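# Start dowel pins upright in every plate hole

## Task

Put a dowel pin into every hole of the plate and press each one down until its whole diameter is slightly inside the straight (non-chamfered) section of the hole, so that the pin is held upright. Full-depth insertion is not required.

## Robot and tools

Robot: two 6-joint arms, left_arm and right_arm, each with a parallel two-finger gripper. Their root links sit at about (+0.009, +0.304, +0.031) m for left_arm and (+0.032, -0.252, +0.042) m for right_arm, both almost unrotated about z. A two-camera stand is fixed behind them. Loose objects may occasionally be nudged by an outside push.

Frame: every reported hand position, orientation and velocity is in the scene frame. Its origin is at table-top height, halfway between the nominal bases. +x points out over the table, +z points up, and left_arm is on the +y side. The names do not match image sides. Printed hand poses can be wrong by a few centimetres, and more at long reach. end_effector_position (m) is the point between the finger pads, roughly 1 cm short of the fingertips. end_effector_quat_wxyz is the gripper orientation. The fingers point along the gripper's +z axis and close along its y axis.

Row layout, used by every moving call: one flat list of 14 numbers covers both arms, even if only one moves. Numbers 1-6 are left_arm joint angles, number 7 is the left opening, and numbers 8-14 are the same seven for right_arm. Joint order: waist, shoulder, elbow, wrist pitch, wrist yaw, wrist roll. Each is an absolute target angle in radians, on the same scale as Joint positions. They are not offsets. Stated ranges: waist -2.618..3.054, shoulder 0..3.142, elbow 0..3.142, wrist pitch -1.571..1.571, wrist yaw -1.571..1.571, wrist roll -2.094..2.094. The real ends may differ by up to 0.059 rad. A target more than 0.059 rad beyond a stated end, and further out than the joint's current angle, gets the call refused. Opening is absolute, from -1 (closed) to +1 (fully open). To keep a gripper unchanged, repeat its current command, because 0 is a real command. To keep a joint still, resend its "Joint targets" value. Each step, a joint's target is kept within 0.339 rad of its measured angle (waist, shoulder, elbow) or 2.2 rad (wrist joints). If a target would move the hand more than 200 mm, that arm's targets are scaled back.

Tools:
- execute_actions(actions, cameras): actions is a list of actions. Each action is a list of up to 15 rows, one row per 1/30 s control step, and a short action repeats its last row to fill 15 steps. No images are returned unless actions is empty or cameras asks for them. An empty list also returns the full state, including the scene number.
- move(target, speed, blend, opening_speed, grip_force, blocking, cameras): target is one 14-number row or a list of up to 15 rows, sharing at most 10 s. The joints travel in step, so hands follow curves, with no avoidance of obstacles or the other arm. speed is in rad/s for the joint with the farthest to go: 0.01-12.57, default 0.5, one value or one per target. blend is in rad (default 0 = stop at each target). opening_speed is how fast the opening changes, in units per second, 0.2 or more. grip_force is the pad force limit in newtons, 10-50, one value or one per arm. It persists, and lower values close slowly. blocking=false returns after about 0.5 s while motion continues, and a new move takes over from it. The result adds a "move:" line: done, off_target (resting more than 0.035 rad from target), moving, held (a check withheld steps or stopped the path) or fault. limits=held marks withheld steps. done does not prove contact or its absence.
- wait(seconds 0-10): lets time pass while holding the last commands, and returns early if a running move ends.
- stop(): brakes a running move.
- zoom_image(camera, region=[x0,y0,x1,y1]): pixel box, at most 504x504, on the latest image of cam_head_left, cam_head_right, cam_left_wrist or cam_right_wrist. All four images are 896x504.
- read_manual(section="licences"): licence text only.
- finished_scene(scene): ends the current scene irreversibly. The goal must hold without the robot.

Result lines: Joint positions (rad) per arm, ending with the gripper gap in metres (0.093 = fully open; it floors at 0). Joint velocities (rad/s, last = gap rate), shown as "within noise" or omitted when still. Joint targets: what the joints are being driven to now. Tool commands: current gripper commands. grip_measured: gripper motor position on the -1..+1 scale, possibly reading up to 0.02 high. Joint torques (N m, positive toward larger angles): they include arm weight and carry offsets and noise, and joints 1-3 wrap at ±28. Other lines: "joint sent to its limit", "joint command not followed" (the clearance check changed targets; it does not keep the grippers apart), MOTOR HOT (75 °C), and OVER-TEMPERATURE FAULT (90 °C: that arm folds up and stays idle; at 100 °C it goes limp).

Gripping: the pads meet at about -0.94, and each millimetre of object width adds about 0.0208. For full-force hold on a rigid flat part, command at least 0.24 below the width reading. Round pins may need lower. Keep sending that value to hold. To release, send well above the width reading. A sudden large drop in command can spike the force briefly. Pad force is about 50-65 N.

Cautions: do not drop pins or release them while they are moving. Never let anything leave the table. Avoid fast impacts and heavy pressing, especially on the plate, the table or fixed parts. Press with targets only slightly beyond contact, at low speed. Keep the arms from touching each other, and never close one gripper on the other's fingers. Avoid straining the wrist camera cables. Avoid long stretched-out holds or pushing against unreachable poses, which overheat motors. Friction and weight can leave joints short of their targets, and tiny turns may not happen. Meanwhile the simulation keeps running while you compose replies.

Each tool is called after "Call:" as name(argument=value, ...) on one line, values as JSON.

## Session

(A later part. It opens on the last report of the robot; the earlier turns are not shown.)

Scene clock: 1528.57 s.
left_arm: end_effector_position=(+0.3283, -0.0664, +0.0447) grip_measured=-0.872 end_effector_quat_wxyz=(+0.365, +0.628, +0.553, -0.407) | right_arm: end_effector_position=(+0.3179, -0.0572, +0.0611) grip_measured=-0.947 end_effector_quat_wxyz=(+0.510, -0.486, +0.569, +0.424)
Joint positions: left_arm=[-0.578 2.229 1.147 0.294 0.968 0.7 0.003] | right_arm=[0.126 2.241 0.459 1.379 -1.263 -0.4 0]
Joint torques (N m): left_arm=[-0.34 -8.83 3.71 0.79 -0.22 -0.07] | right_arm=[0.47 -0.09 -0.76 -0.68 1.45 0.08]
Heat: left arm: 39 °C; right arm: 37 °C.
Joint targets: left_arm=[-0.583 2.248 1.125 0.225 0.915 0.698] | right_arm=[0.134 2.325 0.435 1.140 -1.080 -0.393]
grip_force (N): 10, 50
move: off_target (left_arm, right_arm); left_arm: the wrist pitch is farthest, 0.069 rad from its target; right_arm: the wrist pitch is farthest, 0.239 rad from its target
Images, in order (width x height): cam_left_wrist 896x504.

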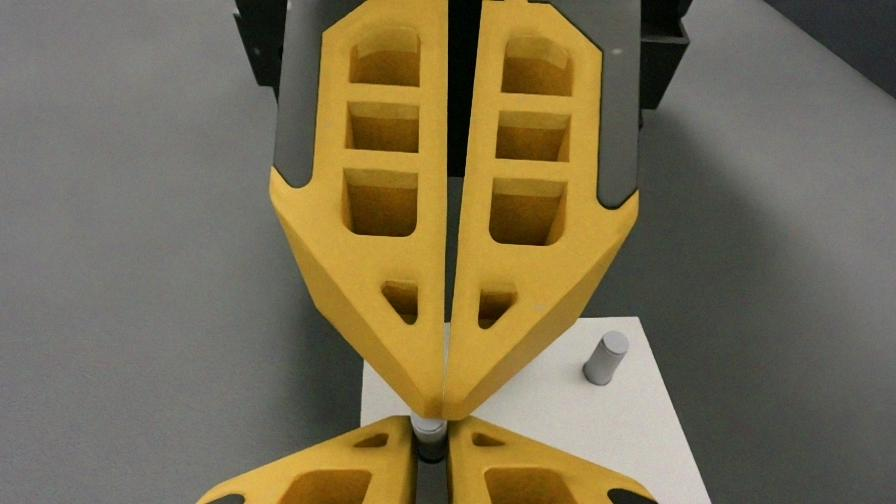

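Call:
move(target=[[-0.583,2.248,1.125,0.225,0.915,0.698,-1,0.134,2.36,0.430,1.10,-1.04,-0.393,-0.95]], speed=0.06, cameras=["cam_left_wrist"])

Call:
zoom_image(camera="cam_left_wrist", region=[370, 340, 500, 500])

Scene clock: 1533.70 s.
left_arm: end_effector_position=(+0.3283, -0.0664, +0.0447) grip_measured=-0.872 end_effector_quat_wxyz=(+0.365, +0.629, +0.552, -0.407) | right_arm: end_effector_position=(+0.3168, -0.0572, +0.0584) grip_measured=-0.947 end_effector_quat_wxyz=(+0.509, -0.486, +0.569, +0.426)
Joint positions: left_arm=[-0.578 2.229 1.147 0.294 0.968 0.702 0.003] | right_arm=[0.126 2.255 0.459 1.39 -1.265 -0.4 0]
Joint torques (N m): left_arm=[-0.31 -8.8 3.71 0.8 -0.21 -0.08] | right_arm=[0.69 1.69 -1.31 -1.12 1.86 0.11]
Heat: left arm: 40 °C; right arm: 36 °C.
Joint targets: left_arm=[-0.583 2.248 1.125 0.225 0.915 0.698] | right_arm=[0.134 2.360 0.430 1.100 -1.040 -0.393]
grip_force (N): 10, 50
move: off_target (left_arm, right_arm); left_arm: the wrist pitch is farthest, 0.069 rad from its target; right_arm: the wrist pitch is farthest, 0.290 rad from its target
Images, in order (width x height): cam_left_wrist 896x504.

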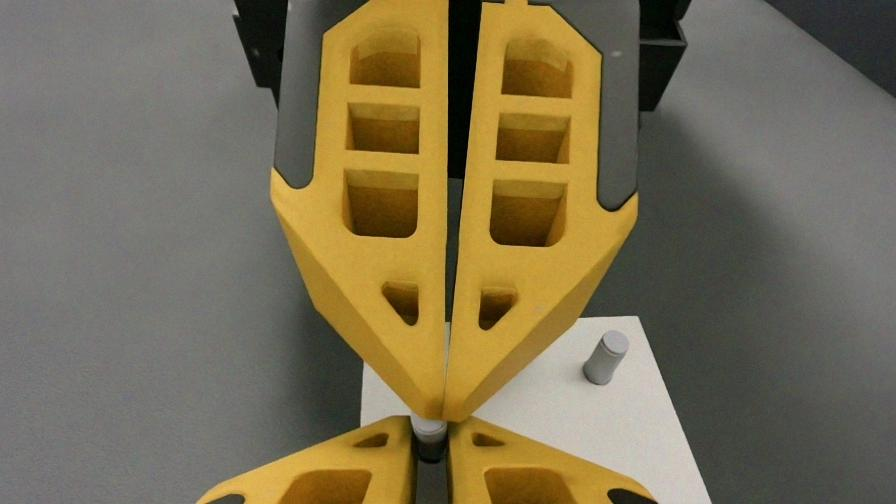

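Scaled by 3.150 from the camera's 896x504 image, which has a finer 1280x720 frame.

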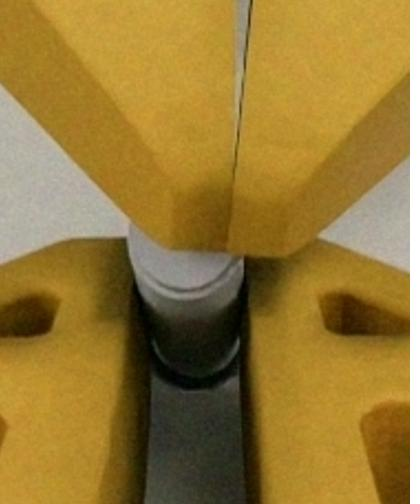

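Call:
move(target=[[-0.583,2.248,1.125,0.225,0.915,0.698,-1,0.128,2.14,0.447,1.283,-1.241,-0.402,-0.95],[-0.583,2.248,1.125,0.225,0.915,0.698,-1,0.045,2.048,0.465,0.98,-1.315,-0.57,-0.95],[-0.583,2.248,1.125,0.225,0.915,0.698,-1,-0.056,1.985,0.54,0.585,-1.397,-0.862,-0.95]], speed=0.25, blend=[0.01,0.05,0], cameras=["cam_left_wrist","cam_right_wrist"])

Call:
zoom_image(camera="cam_left_wrist", region=[370, 340, 500, 500])

Call:
zoom_image(camera="cam_right_wrist", region=[330, 300, 540, 420])

Scene clock: 1548.23 s.
left_arm: end_effector_position=(+0.3282, -0.0664, +0.0448) grip_measured=-0.871 end_effector_quat_wxyz=(+0.365, +0.629, +0.552, -0.407) | right_arm: end_effector_position=(+0.3189, -0.1030, +0.0709) grip_measured=-0.947 end_effector_quat_wxyz=(+0.493, -0.474, +0.589, +0.431)
Joint positions: left_arm=[-0.578 2.229 1.147 0.294 0.969 0.702 0.003] | right_arm=[-0.049 2.021 0.522 0.599 -1.387 -0.851 0]
Joint torques (N m): left_arm=[-0.27 -8.76 3.75 0.8 -0.22 -0.08] | right_arm=[-0.7 -10.3 3.1 1.02 -0.51 -0.08]
Heat: left arm: 40 °C; right arm: 36 °C.
Joint targets: left_arm=[-0.583 2.248 1.125 0.225 0.915 0.698] | right_arm=[-0.056 1.985 0.540 0.585 -1.397 -0.862]
grip_force (N): 10, 50
move: off_target (left_arm, right_arm); left_arm: the wrist pitch is farthest, 0.069 rad from its target; right_arm: the shoulder is farthest, 0.036 rad from its target
Images, in order (width x height): cam_left_wrist 896x504, cam_right_wrist 896x504.

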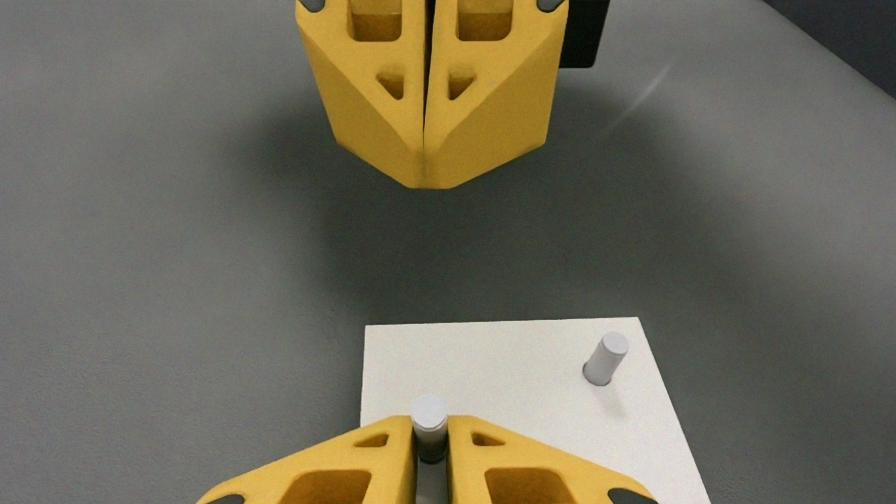

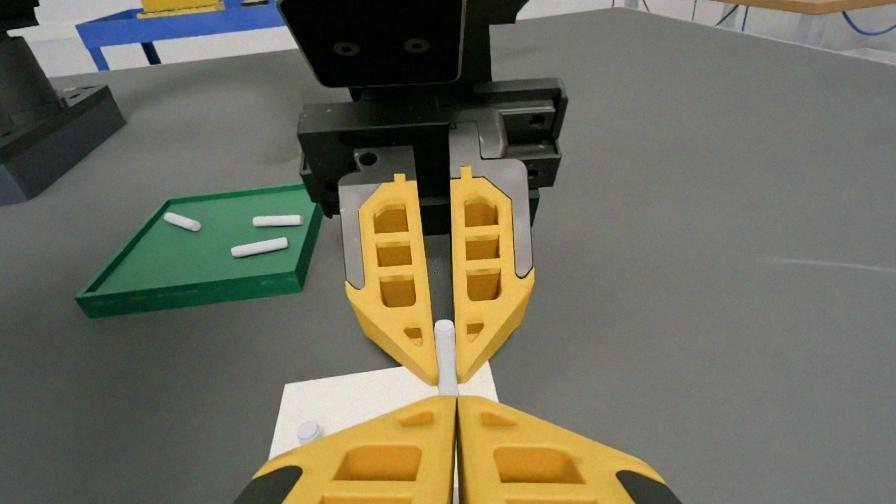

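Scaled by 3.150 from the camera's 896x504 image, which has a finer 1280x720 frame.

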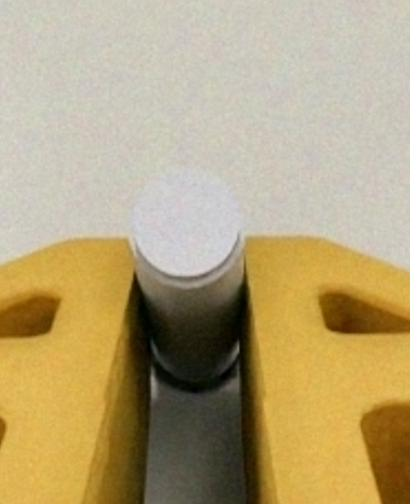

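Scaled by 2.400 from the camera's 896x504 image, which has a finer 1280x720 frame.

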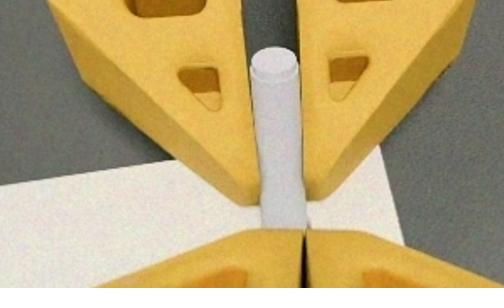

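Call:
move(target=[-0.583,2.248,1.125,0.225,0.915,0.698,-1,-0.294,1.64,0.46,-0.149,-1.214,-1.328,-0.95], speed=0.5, cameras=["cam_right_wrist"])

Call:
zoom_image(camera="cam_right_wrist", region=[410, 150, 490, 240])

Scene clock: 1555.13 s.
left_arm: end_effector_position=(+0.3282, -0.0664, +0.0448) grip_measured=-0.871 end_effector_quat_wxyz=(+0.365, +0.629, +0.552, -0.407) | right_arm: end_effector_position=(+0.2910, -0.1656, +0.0842) grip_measured=-0.947 end_effector_quat_wxyz=(+0.479, -0.457, +0.676, +0.322)
Joint positions: left_arm=[-0.578 2.229 1.147 0.294 0.969 0.702 0.003] | right_arm=[-0.286 1.667 0.471 -0.135 -1.222 -1.319 0]
Joint torques (N m): left_arm=[-0.31 -8.83 3.77 0.8 -0.23 -0.09] | right_arm=[-0.66 -7.31 1.87 0.61 -0.49 -0.12]
Heat: left arm: 40 °C; right arm: 36 °C.
Joint targets: left_arm=[-0.583 2.248 1.125 0.225 0.915 0.698] | right_arm=[-0.294 1.640 0.460 -0.149 -1.214 -1.328]
grip_force (N): 10, 50
move: off_target (left_arm); left_arm: the wrist pitch is farthest, 0.069 rad from its target
Images, in order (width x height): cam_right_wrist 896x504.

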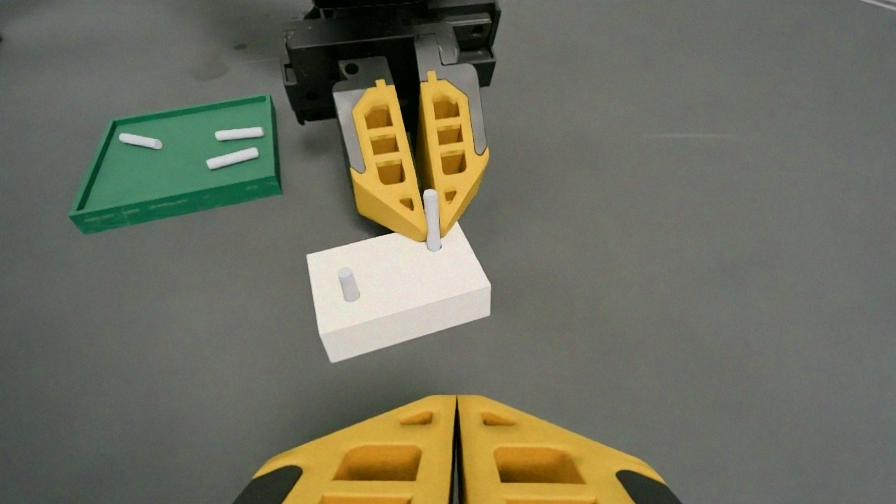

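Scaled by 5.600 from the camera's 896x504 image, which has a finer 1280x720 frame.

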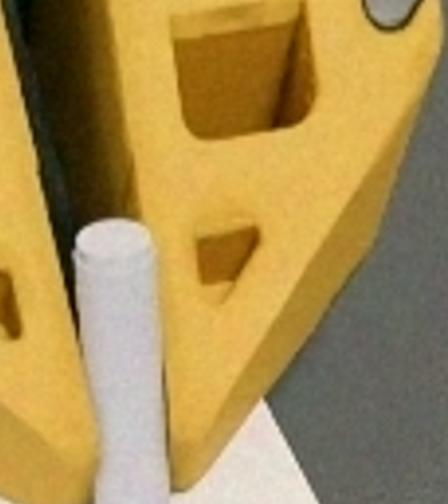

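Call:
zoom_image(camera="cam_right_wrist", region=[390, 180, 470, 270])

Call:
zoom_image(camera="cam_right_wrist", region=[300, 240, 380, 330])

Scaled by 5.600 from the camera's 896x504 image, which has a finer 1280x720 frame.

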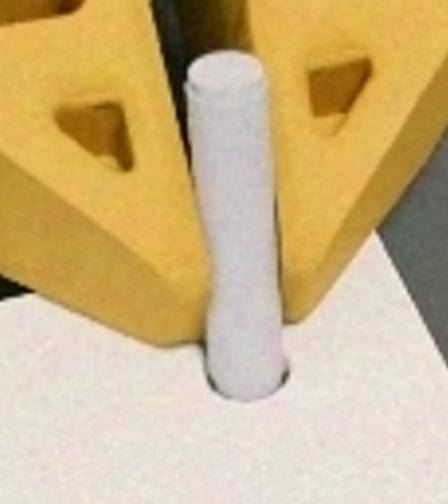

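Scaled by 5.600 from the camera's 896x504 image, which has a finer 1280x720 frame.

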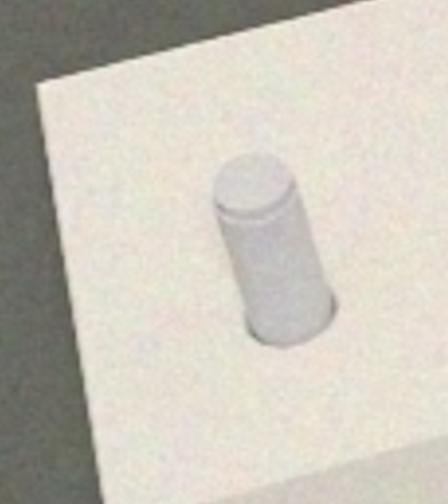

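Call:
move(target=[[-0.583,2.17,1.14,0.22,0.92,0.70,-1,-0.294,1.64,0.46,-0.149,-1.214,-1.328,-0.95],[-0.61,2.15,1.15,0.08,0.86,0.74,-1,-0.294,1.64,0.46,-0.149,-1.214,-1.328,-0.95],[-0.588,2.216,1.207,0.19,0.929,0.757,-1,-0.294,1.64,0.46,-0.149,-1.214,-1.328,-0.95]], speed=0.15, grip_force=[50, 50], cameras=["cam_left_wrist","cam_right_wrist"])

Call:
zoom_image(camera="cam_right_wrist", region=[390, 180, 470, 270])

Call:
zoom_image(camera="cam_left_wrist", region=[360, 380, 500, 500])

Scene clock: 1602.20 s.
left_arm: end_effector_position=(+0.3262, -0.0686, +0.0488) grip_measured=-0.961 end_effector_quat_wxyz=(+0.347, +0.640, +0.564, -0.390) | right_arm: end_effector_position=(+0.2909, -0.1656, +0.0841) grip_measured=-0.947 end_effector_quat_wxyz=(+0.479, -0.457, +0.676, +0.322)
Joint positions: left_arm=[-0.594 2.197 1.181 0.165 0.92 0.742 0] | right_arm=[-0.286 1.667 0.471 -0.135 -1.221 -1.319 0]
Joint torques (N m): left_arm=[0.77 -8.81 8.79 1.84 0.39 0.09] | right_arm=[-0.57 -7.56 1.83 0.55 -0.48 -0.12]
Motor temperatures (°C): left_arm=[24 41 32 32 29 24 33] | right_arm=[26 38 31 34 28 26 24]
Heat: left arm: 41 °C; right arm: 38 °C.
Joint targets: left_arm=[-0.588 2.216 1.207 0.190 0.929 0.757] | right_arm=[-0.294 1.640 0.460 -0.149 -1.214 -1.328]
move: done
Images, in order (width x height): cam_left_wrist 896x504, cam_right_wrist 896x504.

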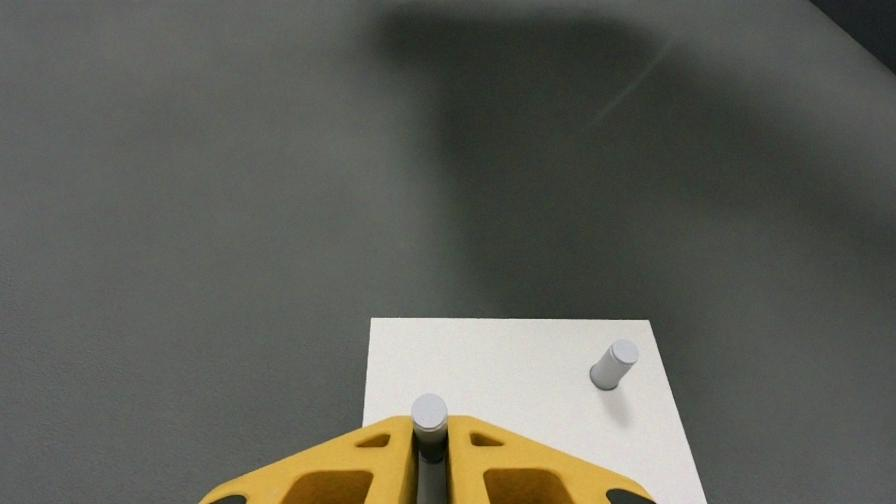

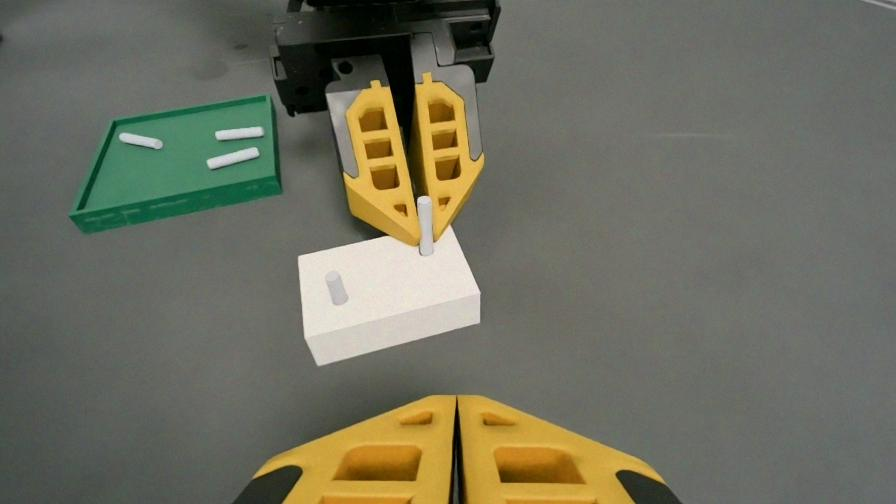

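Scaled by 5.600 from the camera's 896x504 image, which has a finer 1280x720 frame.

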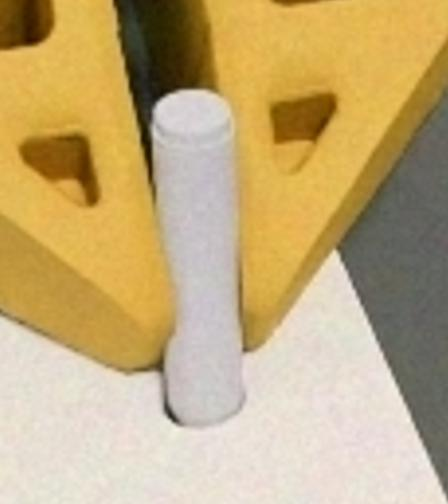

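Scaled by 3.600 from the camera's 896x504 image, which has a finer 1280x720 frame.

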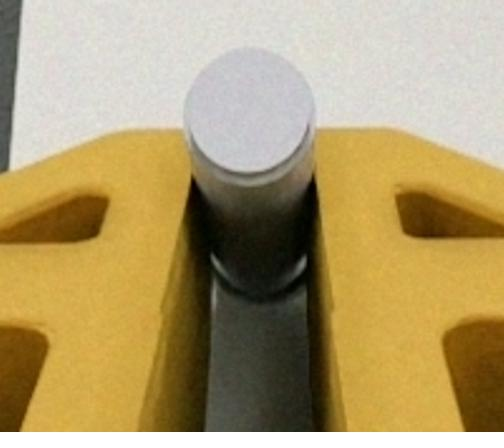

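Call:
move(target=[[-0.588,2.216,1.207,0.19,0.929,0.785,-1,-0.056,1.97,0.54,0.585,-1.397,-0.862,-0.95],[-0.588,2.216,1.207,0.19,0.929,0.785,-1,0.045,2.048,0.465,0.98,-1.315,-0.57,-0.95],[-0.588,2.216,1.207,0.19,0.929,0.785,-1,0.119,2.145,0.447,1.26,-1.25,-0.411,-0.95],[-0.588,2.216,1.207,0.19,0.929,0.785,-1,0.125,2.2,0.470,1.325,-1.243,-0.402,-0.95]], speed=0.25, blend=[0.04,0.03,0,0], cameras=["cam_left_wrist"])

Call:
zoom_image(camera="cam_left_wrist", region=[370, 340, 500, 500])

Scene clock: 1624.27 s.
left_arm: end_effector_position=(+0.3262, -0.0686, +0.0488) grip_measured=-0.961 end_effector_quat_wxyz=(+0.352, +0.648, +0.555, -0.385) | right_arm: end_effector_position=(+0.3216, -0.0604, +0.0677) grip_measured=-0.947 end_effector_quat_wxyz=(+0.508, -0.480, +0.578, +0.421)
Joint positions: left_arm=[-0.594 2.197 1.181 0.165 0.92 0.77 0] | right_arm=[0.116 2.183 0.456 1.299 -1.255 -0.409 0]
Joint torques (N m): left_arm=[0.7 -8.81 8.77 1.81 0.37 0.11] | right_arm=[0.55 -6.04 2.29 1.81 -0.14 0.09]
Heat: left arm: 38 °C; right arm: 38 °C.
Joint targets: left_arm=[-0.588 2.216 1.207 0.190 0.929 0.785] | right_arm=[0.125 2.200 0.470 1.325 -1.243 -0.402]
move: done
Images, in order (width x height): cam_left_wrist 896x504.

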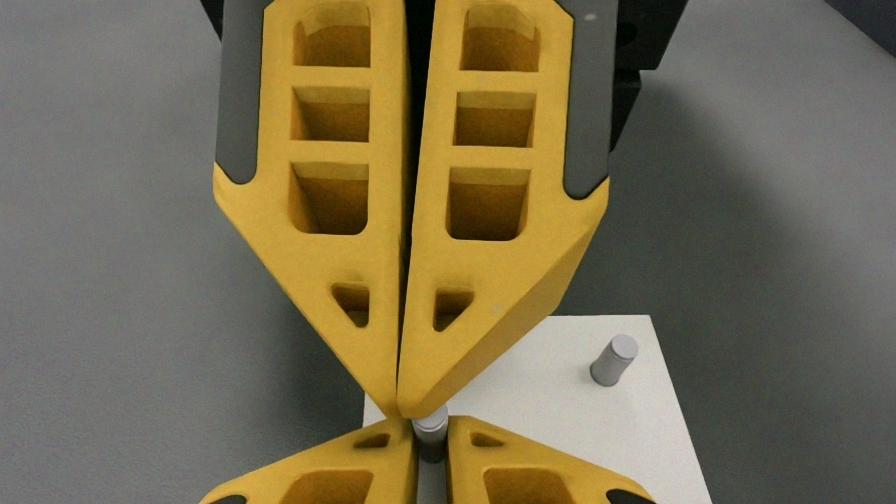

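Scaled by 3.150 from the camera's 896x504 image, which has a finer 1280x720 frame.

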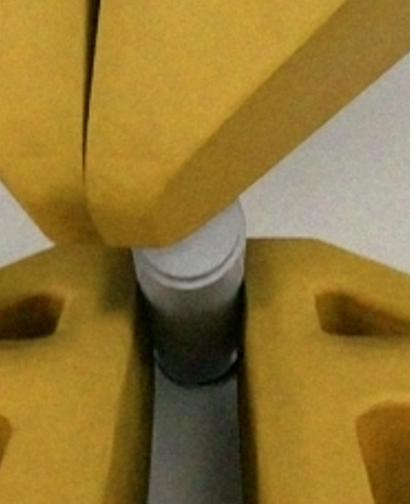

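Call:
move(target=[[-0.588,2.216,1.207,0.19,0.929,0.785,-1,0.12,2.12,0.447,1.27,-1.25,-0.411,-0.95],[-0.588,2.216,1.207,0.19,0.929,0.785,-1,0.127,2.187,0.434,1.325,-1.244,-0.402,-0.95]], speed=0.1, cameras=["cam_left_wrist"])

Call:
zoom_image(camera="cam_left_wrist", region=[370, 340, 500, 500])

Scene clock: 1636.83 s.
left_arm: end_effector_position=(+0.3262, -0.0686, +0.0488) grip_measured=-0.961 end_effector_quat_wxyz=(+0.352, +0.648, +0.555, -0.385) | right_arm: end_effector_position=(+0.3186, -0.0607, +0.0693) grip_measured=-0.947 end_effector_quat_wxyz=(+0.507, -0.480, +0.579, +0.422)
Joint positions: left_arm=[-0.594 2.197 1.181 0.165 0.92 0.77 0] | right_arm=[0.116 2.17 0.442 1.299 -1.254 -0.409 0]
Joint torques (N m): left_arm=[0.76 -8.84 8.77 1.8 0.38 0.09] | right_arm=[0.65 -5.7 0.38 1.81 -0.17 0.08]
Heat: left arm: 38 °C; right arm: 38 °C.
Joint targets: left_arm=[-0.588 2.216 1.207 0.190 0.929 0.785] | right_arm=[0.127 2.187 0.434 1.325 -1.244 -0.402]
move: done
Images, in order (width x height): cam_left_wrist 896x504.

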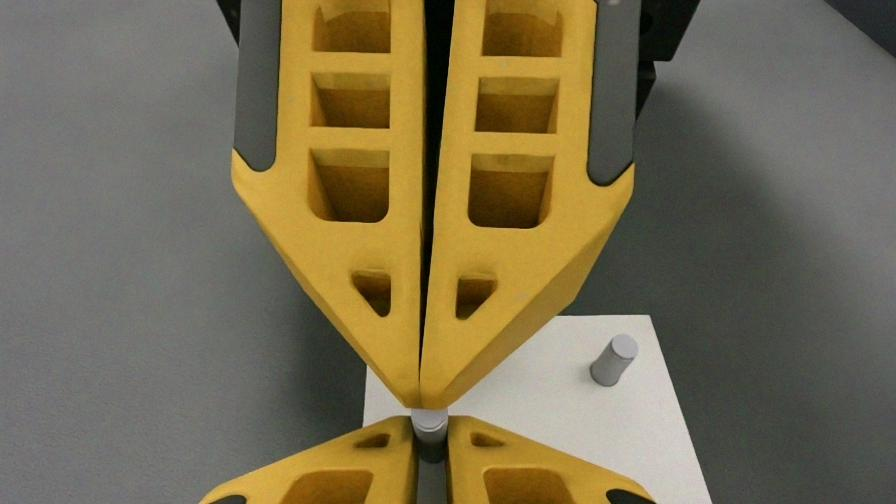

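Scaled by 3.150 from the camera's 896x504 image, which has a finer 1280x720 frame.

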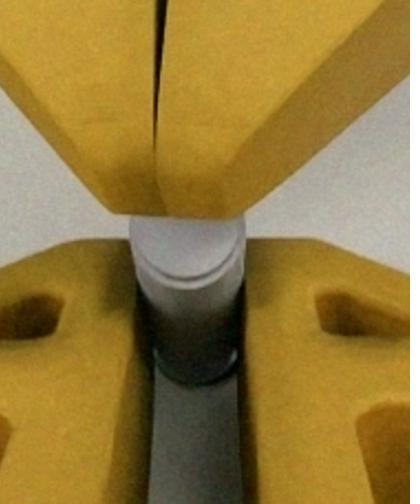

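Call:
move(target=[[-0.588,2.216,1.207,0.19,0.929,0.785,-1,0.124,2.22,0.440,1.325,-1.235,-0.402,-0.95],[-0.588,2.216,1.207,0.19,0.929,0.785,-1,0.124,2.315,0.415,1.14,-1.09,-0.402,-0.95]], speed=0.05, grip_force=[10, 50], cameras=["cam_left_wrist"])

Call:
zoom_image(camera="cam_left_wrist", region=[370, 340, 500, 500])

Scene clock: 1645.60 s.
left_arm: end_effector_position=(+0.3263, -0.0686, +0.0488) grip_measured=-0.871 end_effector_quat_wxyz=(+0.353, +0.650, +0.553, -0.384) | right_arm: end_effector_position=(+0.3148, -0.0605, +0.0603) grip_measured=-0.947 end_effector_quat_wxyz=(+0.508, -0.482, +0.574, +0.425)
Joint positions: left_arm=[-0.594 2.197 1.181 0.165 0.92 0.777 0.003] | right_arm=[0.116 2.233 0.442 1.368 -1.266 -0.408 0]
Joint torques (N m): left_arm=[0.77 -8.85 8.77 1.79 0.39 0.05] | right_arm=[0.76 -0.21 -1.21 -0.53 1.4 0.08]
Heat: left arm: 38 °C; right arm: 37 °C.
Joint targets: left_arm=[-0.588 2.216 1.207 0.190 0.929 0.785] | right_arm=[0.124 2.315 0.415 1.140 -1.090 -0.402]
grip_force (N): 10, 50
move: off_target (right_arm); right_arm: the wrist pitch is farthest, 0.228 rad from its target
Images, in order (width x height): cam_left_wrist 896x504.

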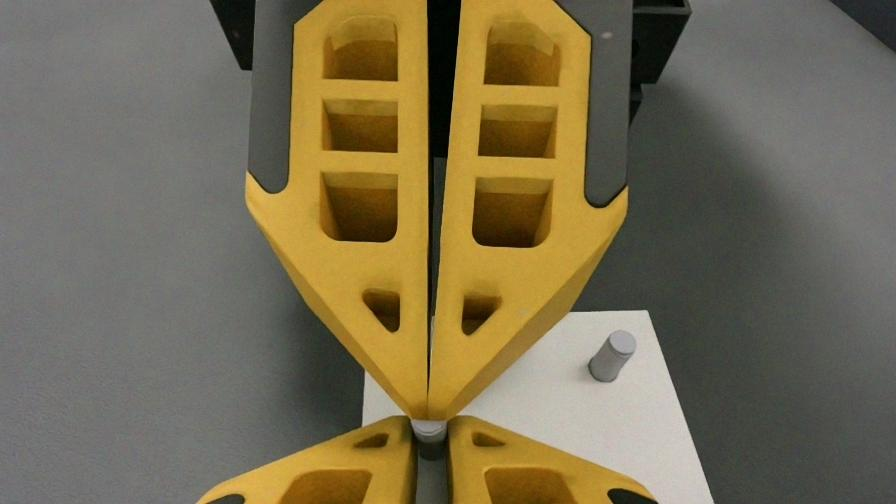

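Scaled by 3.150 from the camera's 896x504 image, which has a finer 1280x720 frame.

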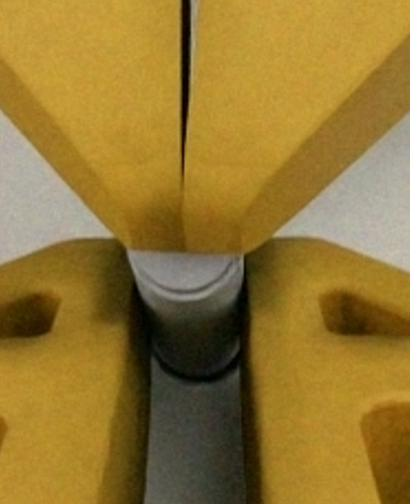

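Call:
move(target=[[-0.578,2.216,1.207,0.19,0.929,0.785,-1,0.124,2.335,0.41,1.11,-1.06,-0.402,-0.95],[-0.588,2.216,1.222,0.19,0.929,0.785,-1,0.124,2.34,0.41,1.11,-1.06,-0.402,-0.95],[-0.598,2.216,1.207,0.19,0.929,0.785,-1,0.124,2.345,0.41,1.1,-1.06,-0.402,-0.95],[-0.588,2.216,1.185,0.19,0.929,0.785,-1,0.124,2.35,0.41,1.1,-1.06,-0.402,-0.95],[-0.588,2.216,1.195,0.19,0.929,0.75,-1,0.124,2.35,0.41,1.1,-1.06,-0.402,-0.95],[-0.588,2.216,1.20,0.19,0.929,0.80,-1,0.124,2.35,0.41,1.1,-1.06,-0.402,-0.95]], speed=0.08, blend=0.003, cameras=["cam_left_wrist"])

Call:
zoom_image(camera="cam_left_wrist", region=[370, 340, 500, 500])

Scene clock: 1653.87 s.
left_arm: end_effector_position=(+0.3268, -0.0683, +0.0489) grip_measured=-0.871 end_effector_quat_wxyz=(+0.355, +0.652, +0.549, -0.383) | right_arm: end_effector_position=(+0.3139, -0.0605, +0.0580) grip_measured=-0.947 end_effector_quat_wxyz=(+0.508, -0.482, +0.573, +0.425)
Joint positions: left_arm=[-0.592 2.199 1.183 0.164 0.924 0.787 0.003] | right_arm=[0.116 2.248 0.442 1.384 -1.267 -0.407 0]
Joint torques (N m): left_arm=[0.62 -9.01 7.84 1.8 0.35 0.09] | right_arm=[0.75 1.36 -1.65 -1.04 1.71 0.01]
Heat: left arm: 38 °C; right arm: 36 °C.
Joint targets: left_arm=[-0.588 2.216 1.200 0.190 0.929 0.800] | right_arm=[0.124 2.350 0.410 1.100 -1.060 -0.402]
grip_force (N): 10, 50
move: off_target (right_arm); right_arm: the wrist pitch is farthest, 0.284 rad from its target
Images, in order (width x height): cam_left_wrist 896x504.

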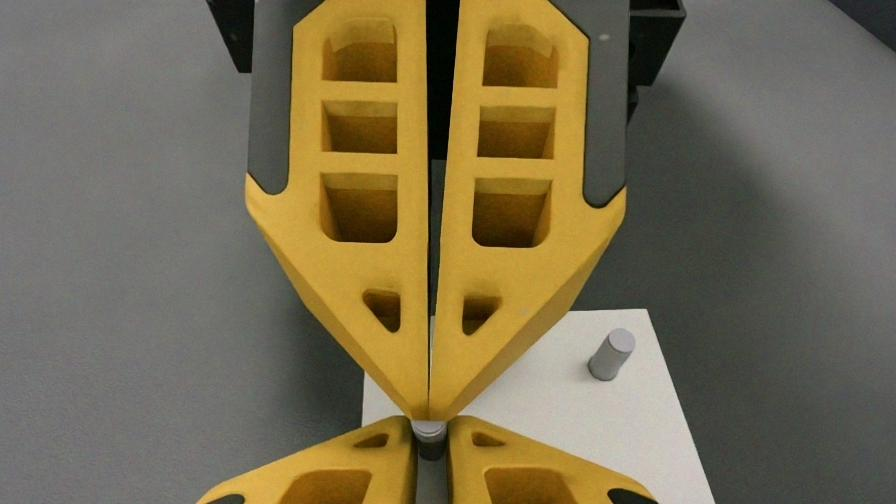

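Scaled by 3.150 from the camera's 896x504 image, which has a finer 1280x720 frame.

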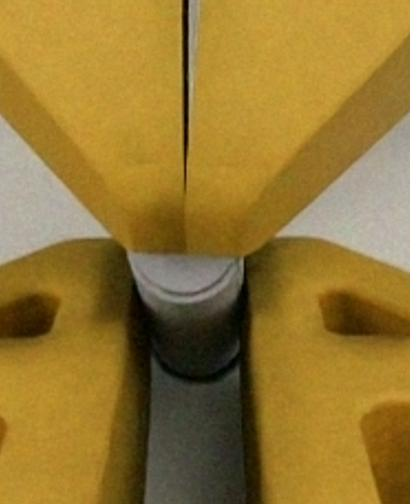

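Call:
move(target=[[-0.588,2.216,1.20,0.19,0.929,0.79,-1,0.119,2.14,0.447,1.26,-1.25,-0.411,-0.95],[-0.588,2.216,1.20,0.19,0.929,0.79,-1,0.045,2.048,0.465,0.98,-1.315,-0.57,-0.95],[-0.588,2.216,1.20,0.19,0.929,0.79,-1,-0.294,1.64,0.46,-0.149,-1.214,-1.328,-0.95]], speed=0.5, blend=[0.01,0.05,0], cameras=["cam_left_wrist","cam_right_wrist"])

Call:
zoom_image(camera="cam_right_wrist", region=[390, 180, 470, 270])

Call:
zoom_image(camera="cam_left_wrist", region=[400, 440, 464, 490])

Scene clock: 1664.13 s.
left_arm: end_effector_position=(+0.3268, -0.0683, +0.0489) grip_measured=-0.871 end_effector_quat_wxyz=(+0.355, +0.652, +0.549, -0.383) | right_arm: end_effector_position=(+0.2839, -0.1634, +0.0805) grip_measured=-0.947 end_effector_quat_wxyz=(+0.474, -0.452, +0.680, +0.329)
Joint positions: left_arm=[-0.592 2.199 1.183 0.164 0.924 0.788 0.003] | right_arm=[-0.286 1.667 0.449 -0.135 -1.222 -1.319 0]
Joint torques (N m): left_arm=[0.61 -9.01 7.8 1.8 0.34 -0.01] | right_arm=[-0.59 -7.32 3.55 0.56 -0.46 -0.08]
Heat: left arm: 39 °C; right arm: 36 °C.
Joint targets: left_arm=[-0.588 2.216 1.200 0.190 0.929 0.790] | right_arm=[-0.294 1.640 0.460 -0.149 -1.214 -1.328]
grip_force (N): 10, 50
move: done
Images, in order (width x height): cam_left_wrist 896x504, cam_right_wrist 896x504.

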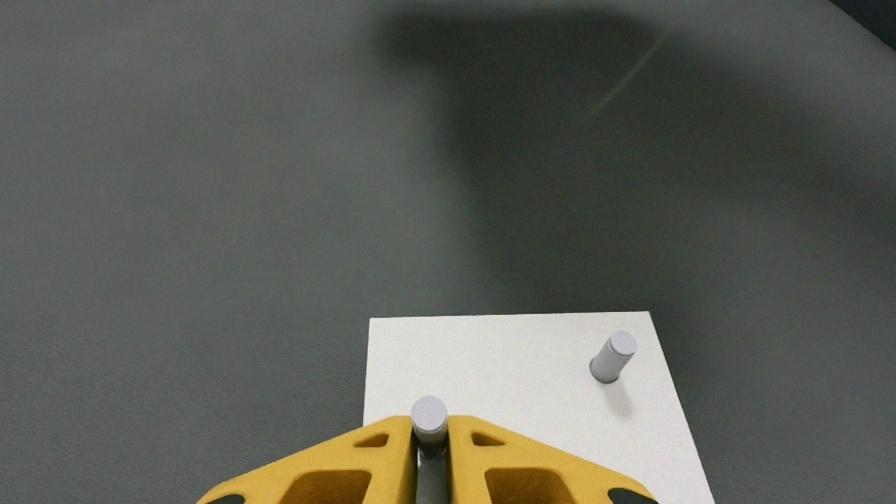

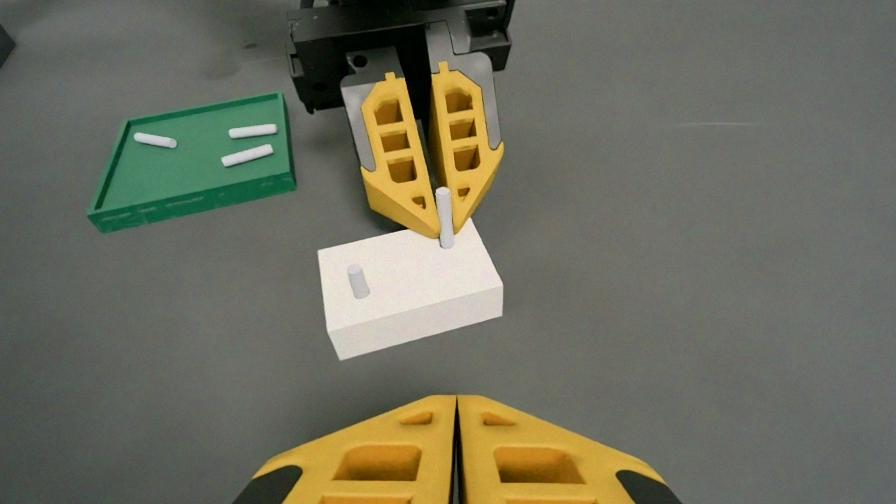

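Scaled by 5.600 from the camera's 896x504 image, which has a finer 1280x720 frame.

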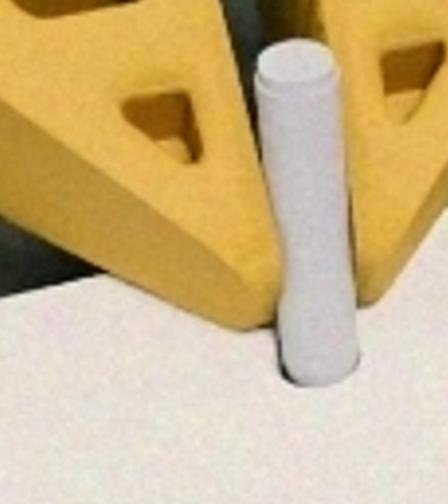

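Scaled by 7.875 from the camera's 896x504 image, which has a finer 1280x720 frame.

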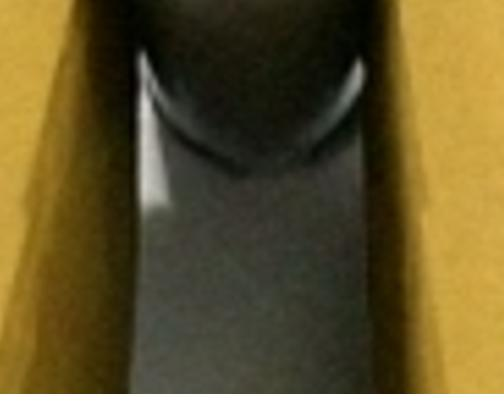

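Call:
zoom_image(camera="cam_right_wrist", region=[320, 230, 400, 320])

Call:
zoom_image(camera="cam_right_wrist", region=[427, 222, 467, 257])

Scaled by 5.600 from the camera's 896x504 image, which has a finer 1280x720 frame.

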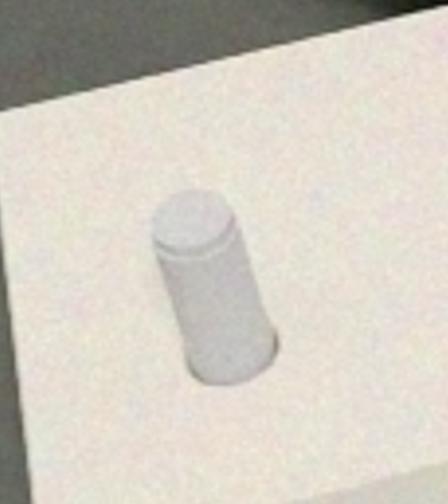

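Scaled by 12.600 from the camera's 896x504 image, which has a finer 1280x720 frame.

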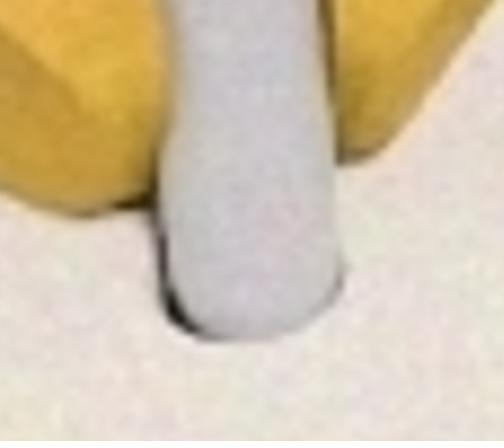

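Call:
move(target=[[-0.588,2.216,1.20,0.19,0.938,0.785,-1,-0.294,1.64,0.46,-0.149,-1.214,-1.328,-0.95],[-0.588,2.225,1.197,0.17,0.925,0.785,-1,-0.294,1.64,0.46,-0.149,-1.214,-1.328,-0.95]], speed=0.05, grip_force=[50, 50], cameras=["cam_left_wrist","cam_right_wrist"])

Call:
zoom_image(camera="cam_right_wrist", region=[427, 222, 467, 257])

Call:
zoom_image(camera="cam_left_wrist", region=[400, 440, 464, 490])

Scene clock: 1680.87 s.
left_arm: end_effector_position=(+0.3266, -0.0683, +0.0480) grip_measured=-0.958 end_effector_quat_wxyz=(+0.355, +0.652, +0.549, -0.384) | right_arm: end_effector_position=(+0.2839, -0.1634, +0.0804) grip_measured=-0.947 end_effector_quat_wxyz=(+0.474, -0.452, +0.680, +0.329)
Joint positions: left_arm=[-0.592 2.202 1.183 0.164 0.925 0.788 0] | right_arm=[-0.286 1.667 0.449 -0.135 -1.221 -1.319 0]
Joint torques (N m): left_arm=[0.58 -8.42 7.57 1.58 0.3 -0.07] | right_arm=[-0.65 -7.23 3.63 0.51 -0.47 -0.04]
Heat: left arm: 40 °C; right arm: 37 °C.
Joint targets: left_arm=[-0.588 2.225 1.197 0.170 0.925 0.785] | right_arm=[-0.294 1.640 0.460 -0.149 -1.214 -1.328]
move: done
Images, in order (width x height): cam_left_wrist 896x504, cam_right_wrist 896x504.

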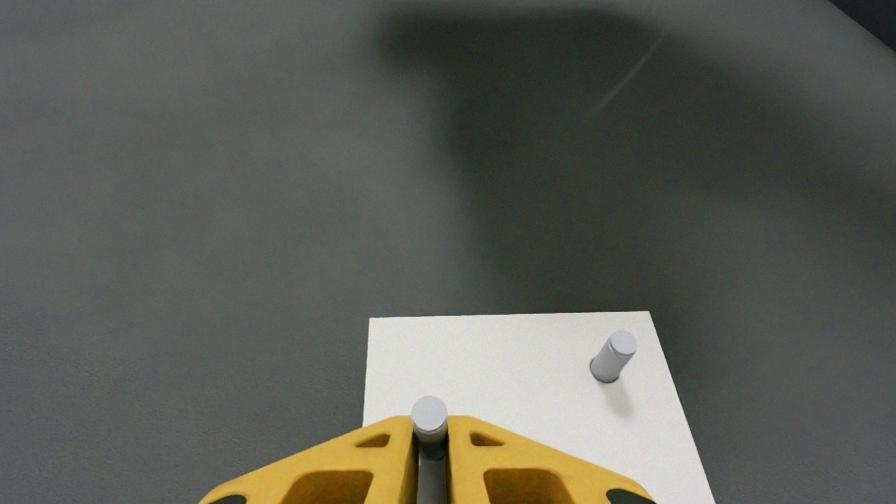

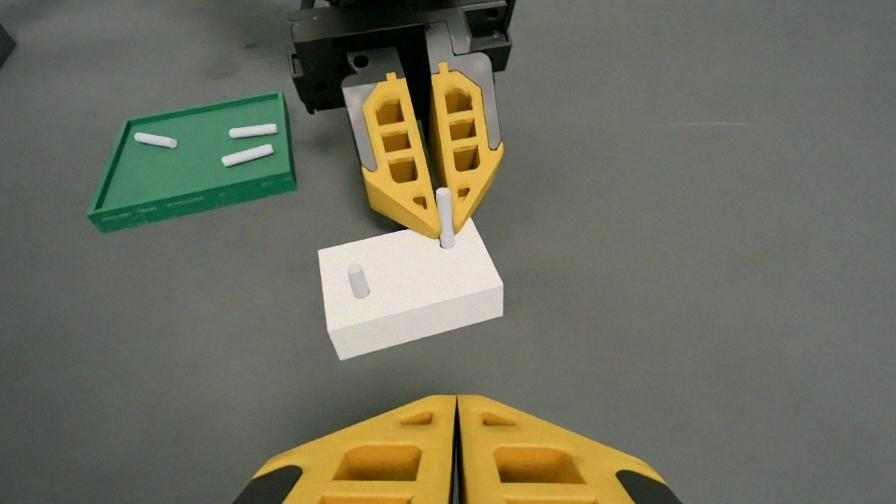

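Scaled by 12.600 from the camera's 896x504 image, which has a finer 1280x720 frame.

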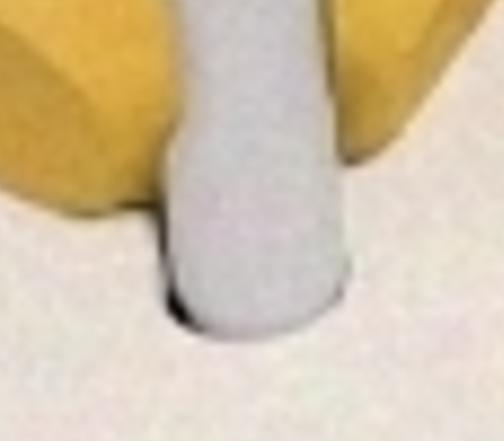

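Scaled by 7.875 from the camera's 896x504 image, which has a finer 1280x720 frame.

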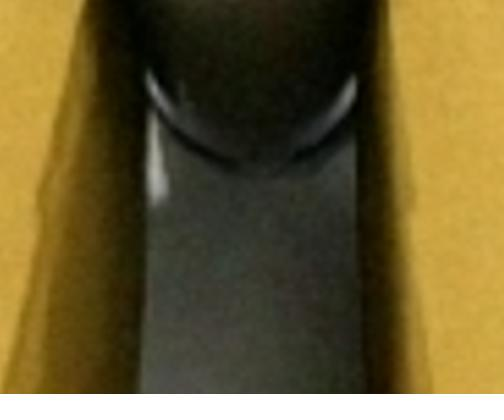

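Call:
move(target=[[-0.59,2.30,1.155,0.03,0.82,0.785,-1,-0.294,1.64,0.46,-0.149,-1.214,-1.328,-0.95]], speed=0.06, cameras=["cam_left_wrist","cam_right_wrist"])

Call:
zoom_image(camera="cam_right_wrist", region=[390, 180, 470, 270])

Call:
zoom_image(camera="cam_right_wrist", region=[427, 222, 467, 257])

Call:
zoom_image(camera="cam_left_wrist", region=[400, 440, 464, 490])

Scene clock: 1690.67 s.
left_arm: end_effector_position=(+0.3241, -0.0667, +0.0410) grip_measured=-0.962 end_effector_quat_wxyz=(+0.348, +0.649, +0.549, -0.395) | right_arm: end_effector_position=(+0.2839, -0.1634, +0.0804) grip_measured=-0.947 end_effector_quat_wxyz=(+0.474, -0.452, +0.680, +0.329)
Joint positions: left_arm=[-0.588 2.223 1.183 0.169 0.947 0.788 0] | right_arm=[-0.286 1.667 0.449 -0.135 -1.221 -1.319 0]
Joint torques (N m): left_arm=[0.03 -3.78 3.15 -0.09 -0.91 -0.06] | right_arm=[-0.92 -7.28 3.58 0.55 -0.48 -0.11]
Heat: left arm: 40 °C; right arm: 38 °C.
Joint targets: left_arm=[-0.590 2.300 1.155 0.030 0.820 0.785] | right_arm=[-0.294 1.640 0.460 -0.149 -1.214 -1.328]
move: off_target (left_arm); left_arm: the wrist pitch is farthest, 0.139 rad from its target
Images, in order (width x height): cam_left_wrist 896x504, cam_right_wrist 896x504.

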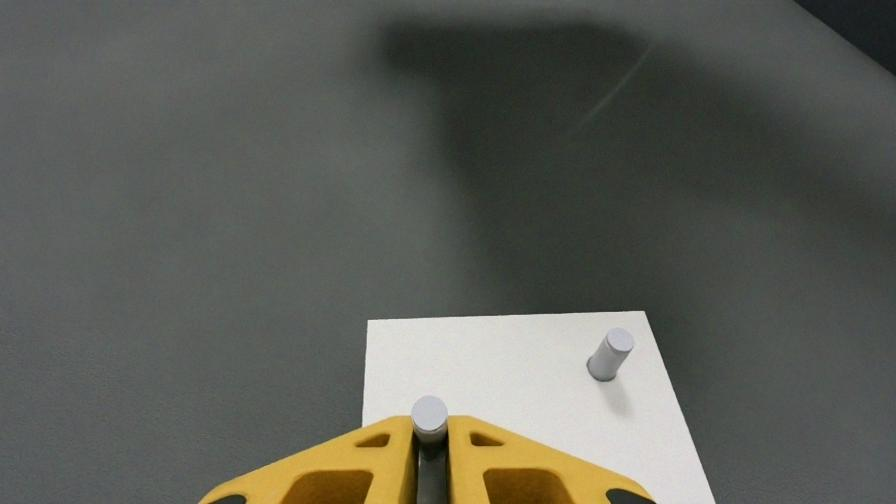

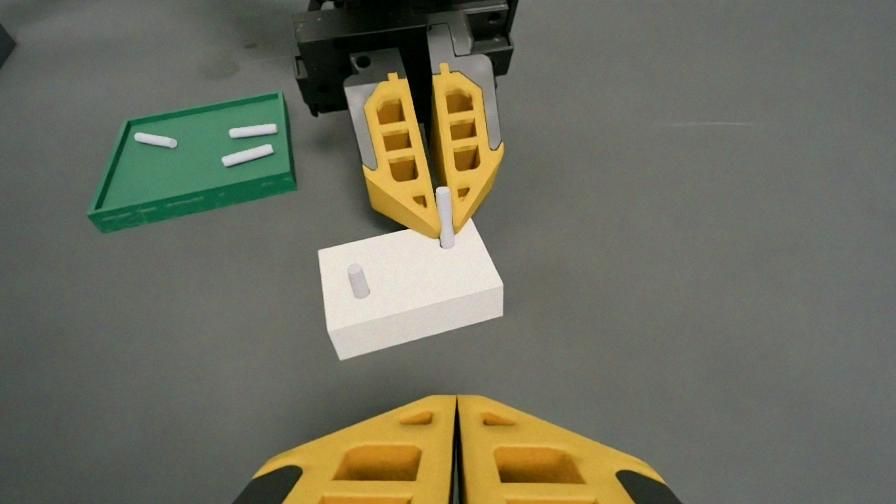

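Scaled by 5.600 from the camera's 896x504 image, which has a finer 1280x720 frame.

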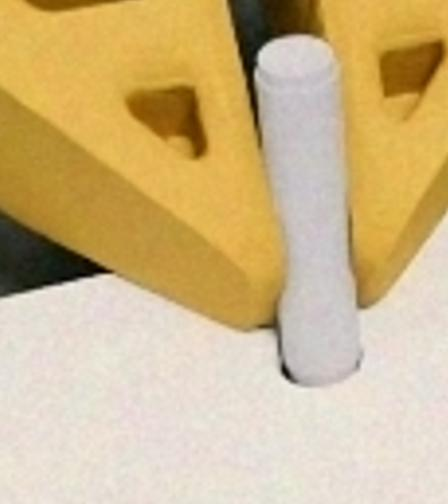

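Scaled by 12.600 from the camera's 896x504 image, which has a finer 1280x720 frame.

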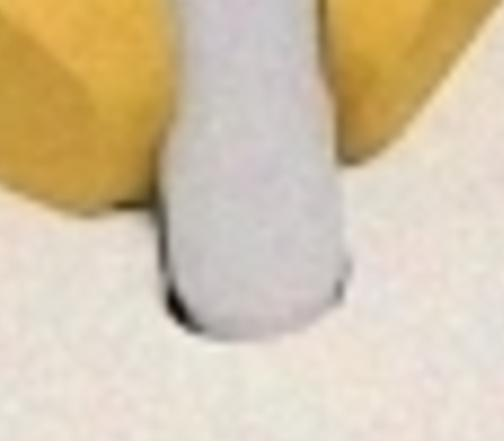

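Scaled by 7.875 from the camera's 896x504 image, which has a finer 1280x720 frame.

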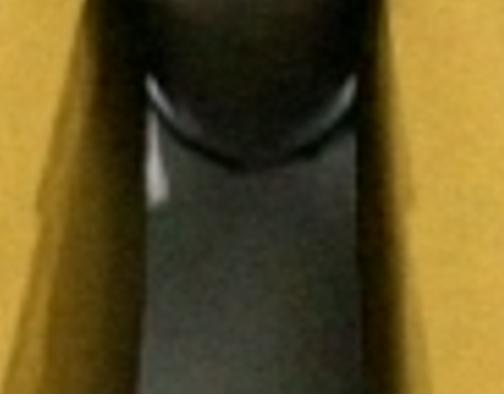

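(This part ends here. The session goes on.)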